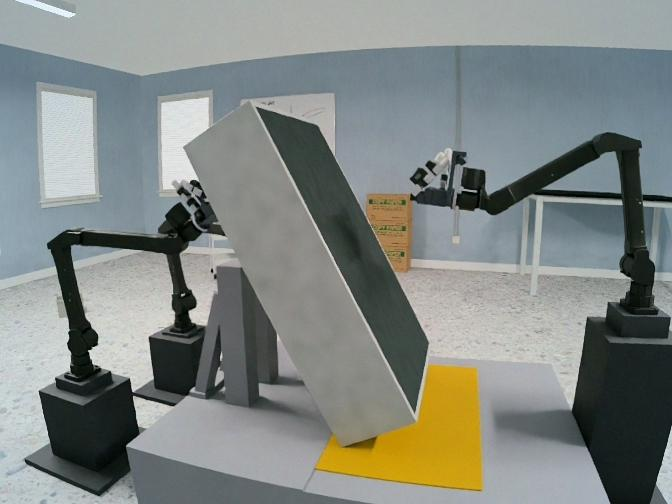

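Scene clock: 567.80 s.
Joint torques (N m): arm1=[0.73 -8.12 16.83 0.4 0.51 -0.07] | arm2=[-0.91 -10.93 14.54 1.26 -0.24 0.09] | arm3=[-0.32 -18.2 10.09 1.57 -0.16 0.07]
Motor temperatures (°C): arm1=[31 33 60 29 29 27] | arm2=[30 26 52 25 28 27] | arm3=[29 38 44 29 27 27]
Heat: arm1: hottest joint3_rad 60 °C; arm2: hottest joint3_rad 52 °C; arm3: hottest joint3_rad 44 °C.
move: arm1 off_target; arm2 off_target
Joint velocities: within noise
arm1.joint_positions: joint1_rad=-0.188 joint2_rad=+1.513 joint3_rad=+1.577 joint4_rad=+0.632 joint5_rad=-0.153 joint6_rad=+0.114 hand_index_mcp=-0.868 hand_index_abd=+0.001 hand_index_pip=+0.602 hand_index_dip=+0.711 hand_middle_mcp=-1.000 hand_middle_abd=-0.001 hand_middle_pip=+0.574 hand_middle_dip=+0.696 hand_ring_mcp=-1.000 hand_ring_abd=-0.001 hand_ring_pip=+0.573 hand_ring_dip=+0.696 hand_thumb_cmc=-0.448 hand_thumb_axl=+0.676 hand_thumb_mcp=+0.260 hand_thumb_ipl=+0.179 hand_current_limit=+0.400 hand_speed=-0.600
arm1.joint_status: not commanded
arm1.hand_state: blocked,goal,blocked,goal,goal,goal,goal,goal,goal,goal,goal,goal,goal,goal,blocked,goal
arm1.index_mcp_current_ma: -44
arm1.index_abd_current_ma: 0
arm1.index_pip_current_ma: 34
arm1.index_dip_current_ma: 15
arm1.middle_mcp_current_ma: 0
arm1.middle_abd_current_ma: 0
arm1.middle_pip_current_ma: -1
arm1.middle_dip_current_ma: 0
arm1.ring_mcp_current_ma: 0
arm1.ring_abd_current_ma: 0
arm1.ring_pip_current_ma: -1
arm1.ring_dip_current_ma: 0
arm1.thumb_cmc_current_ma: 1
arm1.thumb_axl_current_ma: -1
arm1.thumb_mcp_current_ma: 76
arm1.thumb_ipl_current_ma: 15
arm1.hand_goal_index_mcp: -0.840
arm1.hand_goal_index_abd: 0.000
arm1.hand_goal_index_pip: 0.576
arm1.hand_goal_index_dip: 0.696
arm1.hand_goal_middle_mcp: -1.000
arm1.hand_goal_middle_abd: 0.000
arm1.hand_goal_middle_pip: 0.576
arm1.hand_goal_middle_dip: 0.696
arm1.hand_goal_ring_mcp: -1.000
arm1.hand_goal_ring_abd: 0.000
arm1.hand_goal_ring_pip: 0.576
arm1.hand_goal_ring_dip: 0.696
arm1.hand_goal_thumb_cmc: -0.450
arm1.hand_goal_thumb_axl: 0.678
arm1.hand_goal_thumb_mcp: 0.226
arm1.hand_goal_thumb_ipl: 0.168
arm1.hand: x=-0.3882 y=+0.2008 z=+1.0763 quat_wxyz=(+0.641, +0.300, +0.304, +0.638) (m; scene frame)
arm1.hand_target: x=-0.3726 y=+0.2006 z=+1.0876 quat_wxyz=(+0.641, +0.299, +0.299, +0.641) (m; scene frame)
arm1.hand_status: off_target (0.023 m and 0.8 deg from the pose sent, 0.094 m and 1.6 deg at the start)
arm2.joint_positions: joint1_rad=+0.273 joint2_rad=+1.600 joint3_rad=+1.588 joint4_rad=+0.696 joint5_rad=+0.196 joint6_rad=-0.166 hand_index_mcp=-0.845 hand_index_abd=+0.002 hand_index_pip=+0.583 hand_index_dip=+0.701 hand_middle_mcp=-1.000 hand_middle_abd=+0.000 hand_middle_pip=+0.574 hand_middle_dip=+0.696 hand_ring_mcp=-1.000 hand_ring_abd=+0.000 hand_ring_pip=+0.574 hand_ring_dip=+0.696 hand_thumb_cmc=-0.449 hand_thumb_axl=+0.677 hand_thumb_mcp=+0.249 hand_thumb_ipl=+0.176 hand_current_limit=+0.400 hand_speed=-0.600
arm2.joint_status: not commanded
arm2.hand_state: goal,goal,goal,goal,goal,goal,goal,goal,goal,goal,goal,goal,goal,goal,blocked,goal
arm2.index_mcp_current_ma: -20
arm2.index_abd_current_ma: 6
arm2.index_pip_current_ma: 27
arm2.index_dip_current_ma: 20
arm2.middle_mcp_current_ma: 0
arm2.middle_abd_current_ma: 1
arm2.middle_pip_current_ma: -9
arm2.middle_dip_current_ma: -1
arm2.ring_mcp_current_ma: 0
arm2.ring_abd_current_ma: 0
arm2.ring_pip_current_ma: -9
arm2.ring_dip_current_ma: -1
arm2.thumb_cmc_current_ma: 4
arm2.thumb_axl_current_ma: -5
arm2.thumb_mcp_current_ma: 129
arm2.thumb_ipl_current_ma: 46
arm2.hand_goal_index_mcp: -0.840
arm2.hand_goal_index_abd: 0.000
arm2.hand_goal_index_pip: 0.576
arm2.hand_goal_index_dip: 0.696
arm2.hand_goal_middle_mcp: -1.000
arm2.hand_goal_middle_abd: 0.000
arm2.hand_goal_middle_pip: 0.576
arm2.hand_goal_middle_dip: 0.696
arm2.hand_goal_ring_mcp: -1.000
arm2.hand_goal_ring_abd: 0.000
arm2.hand_goal_ring_pip: 0.576
arm2.hand_goal_ring_dip: 0.696
arm2.hand_goal_thumb_cmc: -0.450
arm2.hand_goal_thumb_axl: 0.678
arm2.hand_goal_thumb_mcp: 0.226
arm2.hand_goal_thumb_ipl: 0.168
arm2.hand: x=-0.3682 y=-0.1911 z=+1.0613 quat_wxyz=(+0.636, +0.305, +0.316, +0.634) (m; scene frame)
arm2.hand_target: x=-0.3719 y=-0.2001 z=+1.0835 quat_wxyz=(+0.641, +0.299, +0.299, +0.641) (m; scene frame)
arm2.hand_status: off_target (0.025 m and 2.3 deg from the pose sent, 0.079 m and 0.7 deg at the start)
arm3: as last shown
pictures: cam_low

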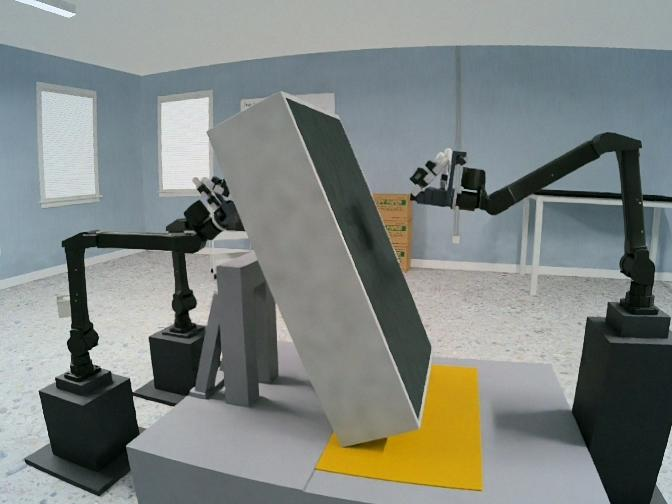

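move(arm3={"target": [0.02, 0.01, 1.15, 0.5417, 0.4545, -0.4545, -0.5417], "speed": 0.1}, cameras=["cam_low", "cam_high"])

move(arm1={"target": [-0.34, 0.2, 1.09, 0.6409, 0.2988, 0.2988, 0.6409], "speed": 0.04}, arm2={"target": [-0.34, -0.2, 1.09, 0.6409, 0.2988, 0.2988, 0.6409], "speed": 0.04}, cameras=["cam_low"])

Scene clock: 585.63 s.
Joint torques (N m): arm1=[0.79 -8.12 16.79 0.39 0.52 -0.08] | arm2=[-0.91 -10.93 14.54 1.25 -0.24 0.09] | arm3=[-1.14 -19.25 15.6 1.69 -0.14 0.05]
Motor temperatures (°C): arm1=[31 33 58 29 29 27] | arm2=[30 26 52 25 27 27] | arm3=[29 38 45 29 26 26]
Heat: arm1: hottest joint3_rad 58 °C; arm2: hottest joint3_rad 52 °C; arm3: hottest joint3_rad 45 °C.
move: arm3 off_target
Joint velocities: within noise
arm1, arm2: as last shown
arm3.joint_positions: joint1_rad=-0.016 joint2_rad=+1.996 joint3_rad=+1.732 joint4_rad=+0.413 joint5_rad=+0.025 joint6_rad=-0.013 hand_index_mcp=-0.839 hand_index_abd=+0.001 hand_index_pip=+0.587 hand_index_dip=+0.703 hand_middle_mcp=-1.000 hand_middle_abd=+0.001 hand_middle_pip=+0.576 hand_middle_dip=+0.696 hand_ring_mcp=-1.000 hand_ring_abd=+0.001 hand_ring_pip=+0.576 hand_ring_dip=+0.696 hand_thumb_cmc=-0.448 hand_thumb_axl=+0.677 hand_thumb_mcp=+0.239 hand_thumb_ipl=+0.171 hand_current_limit=+0.400 hand_speed=-0.600
arm3.joint_status: not commanded
arm3.hand_state: goal,goal,goal,goal,goal,goal,goal,goal,goal,goal,goal,goal,goal,goal,goal,goal
arm3.index_mcp_current_ma: 7
arm3.index_abd_current_ma: 5
arm3.index_pip_current_ma: 55
arm3.index_dip_current_ma: 35
arm3.middle_mcp_current_ma: -1
arm3.middle_abd_current_ma: 5
arm3.middle_pip_current_ma: -1
arm3.middle_dip_current_ma: 0
arm3.ring_mcp_current_ma: -1
arm3.ring_abd_current_ma: 4
arm3.ring_pip_current_ma: -1
arm3.ring_dip_current_ma: 0
arm3.thumb_cmc_current_ma: 11
arm3.thumb_axl_current_ma: -4
arm3.thumb_mcp_current_ma: 85
arm3.thumb_ipl_current_ma: 20
arm3.hand_goal_index_mcp: -0.840
arm3.hand_goal_index_abd: 0.000
arm3.hand_goal_index_pip: 0.576
arm3.hand_goal_index_dip: 0.696
arm3.hand_goal_middle_mcp: -1.000
arm3.hand_goal_middle_abd: 0.000
arm3.hand_goal_middle_pip: 0.576
arm3.hand_goal_middle_dip: 0.696
arm3.hand_goal_ring_mcp: -1.000
arm3.hand_goal_ring_abd: 0.000
arm3.hand_goal_ring_pip: 0.576
arm3.hand_goal_ring_dip: 0.696
arm3.hand_goal_thumb_cmc: -0.450
arm3.hand_goal_thumb_axl: 0.678
arm3.hand_goal_thumb_mcp: 0.226
arm3.hand_goal_thumb_ipl: 0.168
arm3.hand: x=+0.0303 y=+0.0005 z=+1.1283 quat_wxyz=(+0.532, +0.469, -0.459, -0.535) (m; scene frame)
arm3.hand_target: x=+0.0234 y=+0.0099 z=+1.1492 quat_wxyz=(+0.542, +0.455, -0.454, -0.542) (m; scene frame)
arm3.hand_status: off_target (0.026 m and 2.2 deg from the pose sent, 0.147 m and 1.6 deg at the start)
pictures: cam_high, cam_low

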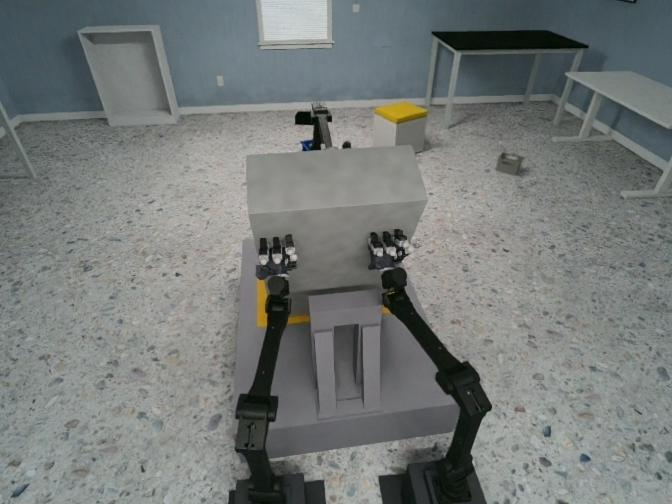

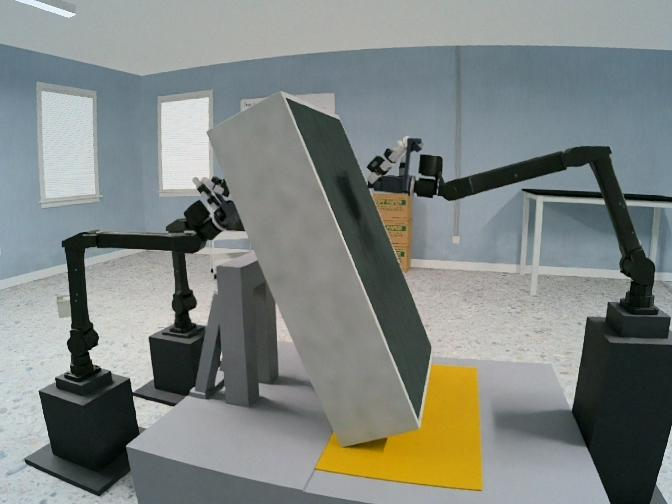

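Scene clock: 587.03 s.
Joint torques (N m): arm1=[0.79 -9.88 14.64 0.47 0.34 -0.09] | arm2=[-0.97 -11.58 14.69 1.22 -0.24 0.08] | arm3=[-1.26 -19.37 15.51 1.61 -0.16 0.07]
Motor temperatures (°C): arm1=[31 33 58 29 29 27] | arm2=[30 26 52 25 27 27] | arm3=[29 38 45 29 26 26]
Heat: arm1: hottest joint3_rad 58 °C; arm2: hottest joint3_rad 52 °C; arm3: hottest joint3_rad 45 °C.
move: arm1 off_target; arm2 off_target
Joint velocities: within noise
arm1.joint_positions: joint1_rad=-0.177 joint2_rad=+1.602 joint3_rad=+1.704 joint4_rad=+0.609 joint5_rad=-0.142 joint6_rad=+0.110 hand_index_mcp=-0.844 hand_index_abd=+0.001 hand_index_pip=+0.583 hand_index_dip=+0.701 hand_middle_mcp=-1.000 hand_middle_abd=-0.001 hand_middle_pip=+0.574 hand_middle_dip=+0.696 hand_ring_mcp=-1.000 hand_ring_abd=-0.001 hand_ring_pip=+0.573 hand_ring_dip=+0.696 hand_thumb_cmc=-0.448 hand_thumb_axl=+0.676 hand_thumb_mcp=+0.247 hand_thumb_ipl=+0.178 hand_current_limit=+0.400 hand_speed=-0.600
arm1.joint_status: not commanded
arm1.hand_state: goal,goal,goal,goal,goal,goal,goal,goal,goal,goal,goal,goal,goal,goal,blocked,goal
arm1.index_mcp_current_ma: -3
arm1.index_abd_current_ma: 0
arm1.index_pip_current_ma: 5
arm1.index_dip_current_ma: 3
arm1.middle_mcp_current_ma: 0
arm1.middle_abd_current_ma: 0
arm1.middle_pip_current_ma: -1
arm1.middle_dip_current_ma: 0
arm1.ring_mcp_current_ma: 0
arm1.ring_abd_current_ma: 0
arm1.ring_pip_current_ma: -1
arm1.ring_dip_current_ma: 0
arm1.thumb_cmc_current_ma: 1
arm1.thumb_axl_current_ma: -1
arm1.thumb_mcp_current_ma: 39
arm1.thumb_ipl_current_ma: 13
arm1.hand_goal_index_mcp: -0.840
arm1.hand_goal_index_abd: 0.000
arm1.hand_goal_index_pip: 0.576
arm1.hand_goal_index_dip: 0.696
arm1.hand_goal_middle_mcp: -1.000
arm1.hand_goal_middle_abd: 0.000
arm1.hand_goal_middle_pip: 0.576
arm1.hand_goal_middle_dip: 0.696
arm1.hand_goal_ring_mcp: -1.000
arm1.hand_goal_ring_abd: 0.000
arm1.hand_goal_ring_pip: 0.576
arm1.hand_goal_ring_dip: 0.696
arm1.hand_goal_thumb_cmc: -0.450
arm1.hand_goal_thumb_axl: 0.678
arm1.hand_goal_thumb_mcp: 0.226
arm1.hand_goal_thumb_ipl: 0.168
arm1.hand: x=-0.3591 y=+0.2003 z=+1.0877 quat_wxyz=(+0.643, +0.295, +0.298, +0.640) (m; scene frame)
arm1.hand_target: x=-0.3417 y=+0.2004 z=+1.0882 quat_wxyz=(+0.641, +0.299, +0.299, +0.641) (m; scene frame)
arm1.hand_status: off_target (0.019 m and 0.5 deg from the pose sent, 0.050 m and 0.8 deg at the start)
arm2.joint_positions: joint1_rad=+0.262 joint2_rad=+1.675 joint3_rad=+1.700 joint4_rad=+0.661 joint5_rad=+0.186 joint6_rad=-0.157 hand_index_mcp=-0.845 hand_index_abd=+0.002 hand_index_pip=+0.583 hand_index_dip=+0.701 hand_middle_mcp=-1.000 hand_middle_abd=+0.000 hand_middle_pip=+0.574 hand_middle_dip=+0.696 hand_ring_mcp=-1.000 hand_ring_abd=+0.000 hand_ring_pip=+0.574 hand_ring_dip=+0.696 hand_thumb_cmc=-0.449 hand_thumb_axl=+0.677 hand_thumb_mcp=+0.249 hand_thumb_ipl=+0.176 hand_current_limit=+0.400 hand_speed=-0.600
arm2.joint_status: not commanded
arm2.hand_state: goal,goal,goal,goal,goal,goal,goal,goal,goal,goal,goal,goal,goal,goal,blocked,goal
arm2.index_mcp_current_ma: -20
arm2.index_abd_current_ma: 6
arm2.index_pip_current_ma: 26
arm2.index_dip_current_ma: 20
arm2.middle_mcp_current_ma: 0
arm2.middle_abd_current_ma: 1
arm2.middle_pip_current_ma: -9
arm2.middle_dip_current_ma: -1
arm2.ring_mcp_current_ma: 0
arm2.ring_abd_current_ma: 0
arm2.ring_pip_current_ma: -9
arm2.ring_dip_current_ma: -1
arm2.thumb_cmc_current_ma: 4
arm2.thumb_axl_current_ma: -5
arm2.thumb_mcp_current_ma: 129
arm2.thumb_ipl_current_ma: 46
arm2.hand_goal_index_mcp: -0.840
arm2.hand_goal_index_abd: 0.000
arm2.hand_goal_index_pip: 0.576
arm2.hand_goal_index_dip: 0.696
arm2.hand_goal_middle_mcp: -1.000
arm2.hand_goal_middle_abd: 0.000
arm2.hand_goal_middle_pip: 0.576
arm2.hand_goal_middle_dip: 0.696
arm2.hand_goal_ring_mcp: -1.000
arm2.hand_goal_ring_abd: 0.000
arm2.hand_goal_ring_pip: 0.576
arm2.hand_goal_ring_dip: 0.696
arm2.hand_goal_thumb_cmc: -0.450
arm2.hand_goal_thumb_axl: 0.678
arm2.hand_goal_thumb_mcp: 0.226
arm2.hand_goal_thumb_ipl: 0.168
arm2.hand: x=-0.3403 y=-0.1907 z=+1.0686 quat_wxyz=(+0.636, +0.304, +0.315, +0.635) (m; scene frame)
arm2.hand_target: x=-0.3419 y=-0.2001 z=+1.0885 quat_wxyz=(+0.641, +0.299, +0.299, +0.641) (m; scene frame)
arm2.hand_status: off_target (0.023 m and 2.1 deg from the pose sent, 0.041 m and 2.3 deg at the start)
arm3: as last shown
pictures: cam_low

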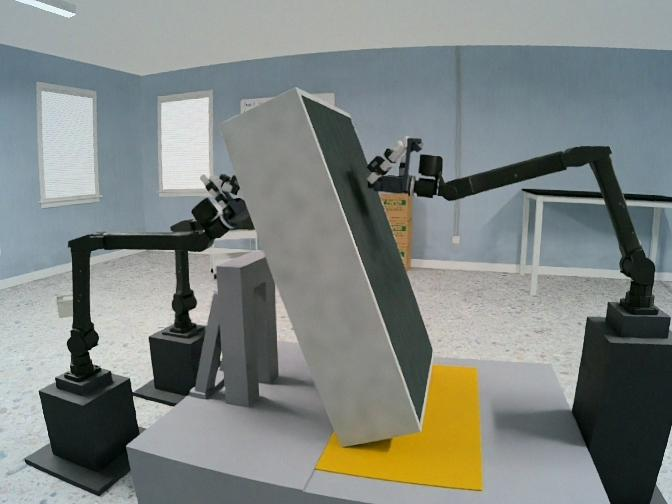

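move(arm3={"target": [-0.02, 0.01, 1.15, 0.5417, 0.4545, -0.4545, -0.5417], "speed": 0.05}, cameras=[])

move(arm1={"target": [-0.31, 0.2, 1.09, 0.6409, 0.2988, 0.2988, 0.6409], "speed": 0.04}, arm2={"target": [-0.31, -0.2, 1.09, 0.6409, 0.2988, 0.2988, 0.6409], "speed": 0.04}, cameras=["cam_low"])

Scene clock: 600.20 s.
Joint torques (N m): arm1=[1.08 -9.88 14.71 0.46 0.34 -0.1] | arm2=[-0.97 -11.58 14.71 1.21 -0.24 0.09] | arm3=[-1.2 -20.54 16.13 1.69 -0.14 0.06]
Motor temperatures (°C): arm1=[30 33 58 29 29 27] | arm2=[30 26 51 25 27 27] | arm3=[29 40 48 29 26 26]
Heat: arm1: hottest joint3_rad 58 °C; arm2: hottest joint3_rad 51 °C; arm3: hottest joint3_rad 48 °C.
move: arm3 off_target
Joint velocities: within noise
arm1, arm2: as last shown
arm3.joint_positions: joint1_rad=-0.016 joint2_rad=+2.109 joint3_rad=+1.916 joint4_rad=+0.339 joint5_rad=+0.024 joint6_rad=-0.013 hand_index_mcp=-0.839 hand_index_abd=+0.001 hand_index_pip=+0.587 hand_index_dip=+0.703 hand_middle_mcp=-1.000 hand_middle_abd=+0.001 hand_middle_pip=+0.576 hand_middle_dip=+0.696 hand_ring_mcp=-1.000 hand_ring_abd=+0.001 hand_ring_pip=+0.576 hand_ring_dip=+0.696 hand_thumb_cmc=-0.448 hand_thumb_axl=+0.677 hand_thumb_mcp=+0.239 hand_thumb_ipl=+0.171 hand_current_limit=+0.400 hand_speed=-0.600
arm3.joint_status: not commanded
arm3.hand_state: goal,goal,goal,goal,goal,goal,goal,goal,goal,goal,goal,goal,goal,goal,goal,goal
arm3.index_mcp_current_ma: 7
arm3.index_abd_current_ma: 5
arm3.index_pip_current_ma: 55
arm3.index_dip_current_ma: 35
arm3.middle_mcp_current_ma: -1
arm3.middle_abd_current_ma: 5
arm3.middle_pip_current_ma: -1
arm3.middle_dip_current_ma: 0
arm3.ring_mcp_current_ma: -1
arm3.ring_abd_current_ma: 4
arm3.ring_pip_current_ma: -1
arm3.ring_dip_current_ma: 0
arm3.thumb_cmc_current_ma: 11
arm3.thumb_axl_current_ma: -4
arm3.thumb_mcp_current_ma: 85
arm3.thumb_ipl_current_ma: 20
arm3.hand_goal_index_mcp: -0.840
arm3.hand_goal_index_abd: 0.000
arm3.hand_goal_index_pip: 0.576
arm3.hand_goal_index_dip: 0.696
arm3.hand_goal_middle_mcp: -1.000
arm3.hand_goal_middle_abd: 0.000
arm3.hand_goal_middle_pip: 0.576
arm3.hand_goal_middle_dip: 0.696
arm3.hand_goal_ring_mcp: -1.000
arm3.hand_goal_ring_abd: 0.000
arm3.hand_goal_ring_pip: 0.576
arm3.hand_goal_ring_dip: 0.696
arm3.hand_goal_thumb_cmc: -0.450
arm3.hand_goal_thumb_axl: 0.678
arm3.hand_goal_thumb_mcp: 0.226
arm3.hand_goal_thumb_ipl: 0.168
arm3.hand: x=-0.0105 y=-0.0007 z=+1.1273 quat_wxyz=(+0.532, +0.470, -0.460, -0.534) (m; scene frame)
arm3.hand_target: x=-0.0158 y=+0.0100 z=+1.1490 quat_wxyz=(+0.542, +0.455, -0.454, -0.542) (m; scene frame)
arm3.hand_status: off_target (0.027 m and 2.4 deg from the pose sent, 0.056 m and 2.2 deg at the start)
pictures: none
No camera images: "cameras" was empty.

Scene clock: 601.50 s.
Joint torques (N m): arm1=[1.2 -7.24 18 0.1 0.51 -0.15] | arm2=[-1.08 -10.46 16.75 0.72 -0.06 0.02] | arm3=[-1.32 -20.66 16.05 2.15 0.66 0.03]
Motor temperatures (°C): arm1=[30 33 58 29 29 27] | arm2=[30 26 52 25 27 27] | arm3=[29 41 48 29 26 26]
Heat: arm1: hottest joint3_rad 58 °C; arm2: hottest joint3_rad 52 °C; arm3: hottest joint3_rad 48 °C.
move: arm1 off_target; arm2 off_target
Joint velocities: within noise
arm1.joint_positions: joint1_rad=-0.173 joint2_rad=+1.629 joint3_rad=+1.741 joint4_rad=+0.609 joint5_rad=-0.139 joint6_rad=+0.109 hand_index_mcp=-0.844 hand_index_abd=+0.001 hand_index_pip=+0.583 hand_index_dip=+0.701 hand_middle_mcp=-1.000 hand_middle_abd=-0.001 hand_middle_pip=+0.574 hand_middle_dip=+0.696 hand_ring_mcp=-1.000 hand_ring_abd=-0.001 hand_ring_pip=+0.573 hand_ring_dip=+0.696 hand_thumb_cmc=-0.448 hand_thumb_axl=+0.676 hand_thumb_mcp=+0.247 hand_thumb_ipl=+0.178 hand_current_limit=+0.400 hand_speed=-0.600
arm1.joint_status: not commanded
arm1.hand_state: goal,goal,goal,goal,goal,goal,goal,goal,goal,goal,goal,goal,goal,goal,blocked,goal
arm1.index_mcp_current_ma: -2
arm1.index_abd_current_ma: 0
arm1.index_pip_current_ma: 5
arm1.index_dip_current_ma: 3
arm1.middle_mcp_current_ma: 0
arm1.middle_abd_current_ma: 0
arm1.middle_pip_current_ma: -1
arm1.middle_dip_current_ma: 0
arm1.ring_mcp_current_ma: 0
arm1.ring_abd_current_ma: 0
arm1.ring_pip_current_ma: -1
arm1.ring_dip_current_ma: 0
arm1.thumb_cmc_current_ma: 1
arm1.thumb_axl_current_ma: -1
arm1.thumb_mcp_current_ma: 38
arm1.thumb_ipl_current_ma: 13
arm1.hand_goal_index_mcp: -0.840
arm1.hand_goal_index_abd: 0.000
arm1.hand_goal_index_pip: 0.576
arm1.hand_goal_index_dip: 0.696
arm1.hand_goal_middle_mcp: -1.000
arm1.hand_goal_middle_abd: 0.000
arm1.hand_goal_middle_pip: 0.576
arm1.hand_goal_middle_dip: 0.696
arm1.hand_goal_ring_mcp: -1.000
arm1.hand_goal_ring_abd: 0.000
arm1.hand_goal_ring_pip: 0.576
arm1.hand_goal_ring_dip: 0.696
arm1.hand_goal_thumb_cmc: -0.450
arm1.hand_goal_thumb_axl: 0.678
arm1.hand_goal_thumb_mcp: 0.226
arm1.hand_goal_thumb_ipl: 0.168
arm1.hand: x=-0.3509 y=+0.2014 z=+1.0902 quat_wxyz=(+0.644, +0.292, +0.296, +0.642) (m; scene frame)
arm1.hand_target: x=-0.3161 y=+0.2013 z=+1.0837 quat_wxyz=(+0.641, +0.299, +0.299, +0.641) (m; scene frame)
arm1.hand_status: off_target (0.041 m and 0.9 deg from the pose sent, 0.049 m and 0.5 deg at the start)
arm2.joint_positions: joint1_rad=+0.251 joint2_rad=+1.730 joint3_rad=+1.780 joint4_rad=+0.645 joint5_rad=+0.173 joint6_rad=-0.144 hand_index_mcp=-0.845 hand_index_abd=+0.002 hand_index_pip=+0.583 hand_index_dip=+0.701 hand_middle_mcp=-1.000 hand_middle_abd=+0.000 hand_middle_pip=+0.574 hand_middle_dip=+0.696 hand_ring_mcp=-1.000 hand_ring_abd=+0.000 hand_ring_pip=+0.574 hand_ring_dip=+0.696 hand_thumb_cmc=-0.449 hand_thumb_axl=+0.677 hand_thumb_mcp=+0.249 hand_thumb_ipl=+0.176 hand_current_limit=+0.400 hand_speed=-0.600
arm2.joint_status: not commanded
arm2.hand_state: goal,goal,goal,goal,goal,goal,goal,goal,goal,goal,goal,goal,goal,goal,blocked,goal
arm2.index_mcp_current_ma: -19
arm2.index_abd_current_ma: 6
arm2.index_pip_current_ma: 26
arm2.index_dip_current_ma: 20
arm2.middle_mcp_current_ma: 0
arm2.middle_abd_current_ma: 1
arm2.middle_pip_current_ma: -9
arm2.middle_dip_current_ma: -1
arm2.ring_mcp_current_ma: 0
arm2.ring_abd_current_ma: 0
arm2.ring_pip_current_ma: -9
arm2.ring_dip_current_ma: -1
arm2.thumb_cmc_current_ma: 4
arm2.thumb_axl_current_ma: -5
arm2.thumb_mcp_current_ma: 128
arm2.thumb_ipl_current_ma: 46
arm2.hand_goal_index_mcp: -0.840
arm2.hand_goal_index_abd: 0.000
arm2.hand_goal_index_pip: 0.576
arm2.hand_goal_index_dip: 0.696
arm2.hand_goal_middle_mcp: -1.000
arm2.hand_goal_middle_abd: 0.000
arm2.hand_goal_middle_pip: 0.576
arm2.hand_goal_middle_dip: 0.696
arm2.hand_goal_ring_mcp: -1.000
arm2.hand_goal_ring_abd: 0.000
arm2.hand_goal_ring_pip: 0.576
arm2.hand_goal_ring_dip: 0.696
arm2.hand_goal_thumb_cmc: -0.450
arm2.hand_goal_thumb_axl: 0.678
arm2.hand_goal_thumb_mcp: 0.226
arm2.hand_goal_thumb_ipl: 0.168
arm2.hand: x=-0.3216 y=-0.1921 z=+1.0727 quat_wxyz=(+0.634, +0.301, +0.311, +0.640) (m; scene frame)
arm2.hand_target: x=-0.3130 y=-0.2005 z=+1.0878 quat_wxyz=(+0.641, +0.299, +0.299, +0.641) (m; scene frame)
arm2.hand_status: off_target (0.022 m and 1.6 deg from the pose sent, 0.038 m and 2.1 deg at the start)
arm3: as last shown
arm3.joint_positions: joint1_rad=-0.016 joint2_rad=+2.105 joint3_rad=+1.916 joint4_rad=+0.325 joint5_rad=+0.004 joint6_rad=-0.008 hand_index_mcp=-0.838 hand_index_abd=+0.001 hand_index_pip=+0.587 hand_index_dip=+0.703 hand_middle_mcp=-1.000 hand_middle_abd=+0.001 hand_middle_pip=+0.576 hand_middle_dip=+0.696 hand_ring_mcp=-1.000 hand_ring_abd=+0.001 hand_ring_pip=+0.576 hand_ring_dip=+0.696 hand_thumb_cmc=-0.448 hand_thumb_axl=+0.677 hand_thumb_mcp=+0.239 hand_thumb_ipl=+0.171 hand_current_limit=+0.400 hand_speed=-0.600
arm3.index_mcp_current_ma: 8
arm3.index_pip_current_ma: 54
arm3.index_dip_current_ma: 34
arm3.thumb_mcp_current_ma: 84
arm3.hand: x=-0.0111 y=-0.0034 z=+1.1275 quat_wxyz=(+0.535, +0.477, -0.458, -0.526) (m; scene frame)
pictures: cam_low

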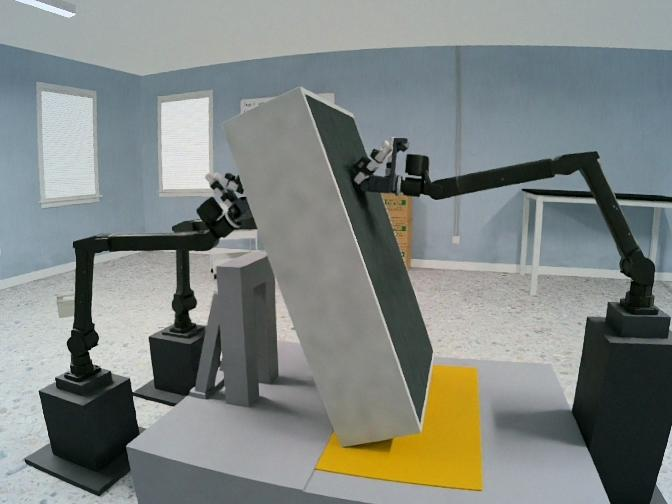

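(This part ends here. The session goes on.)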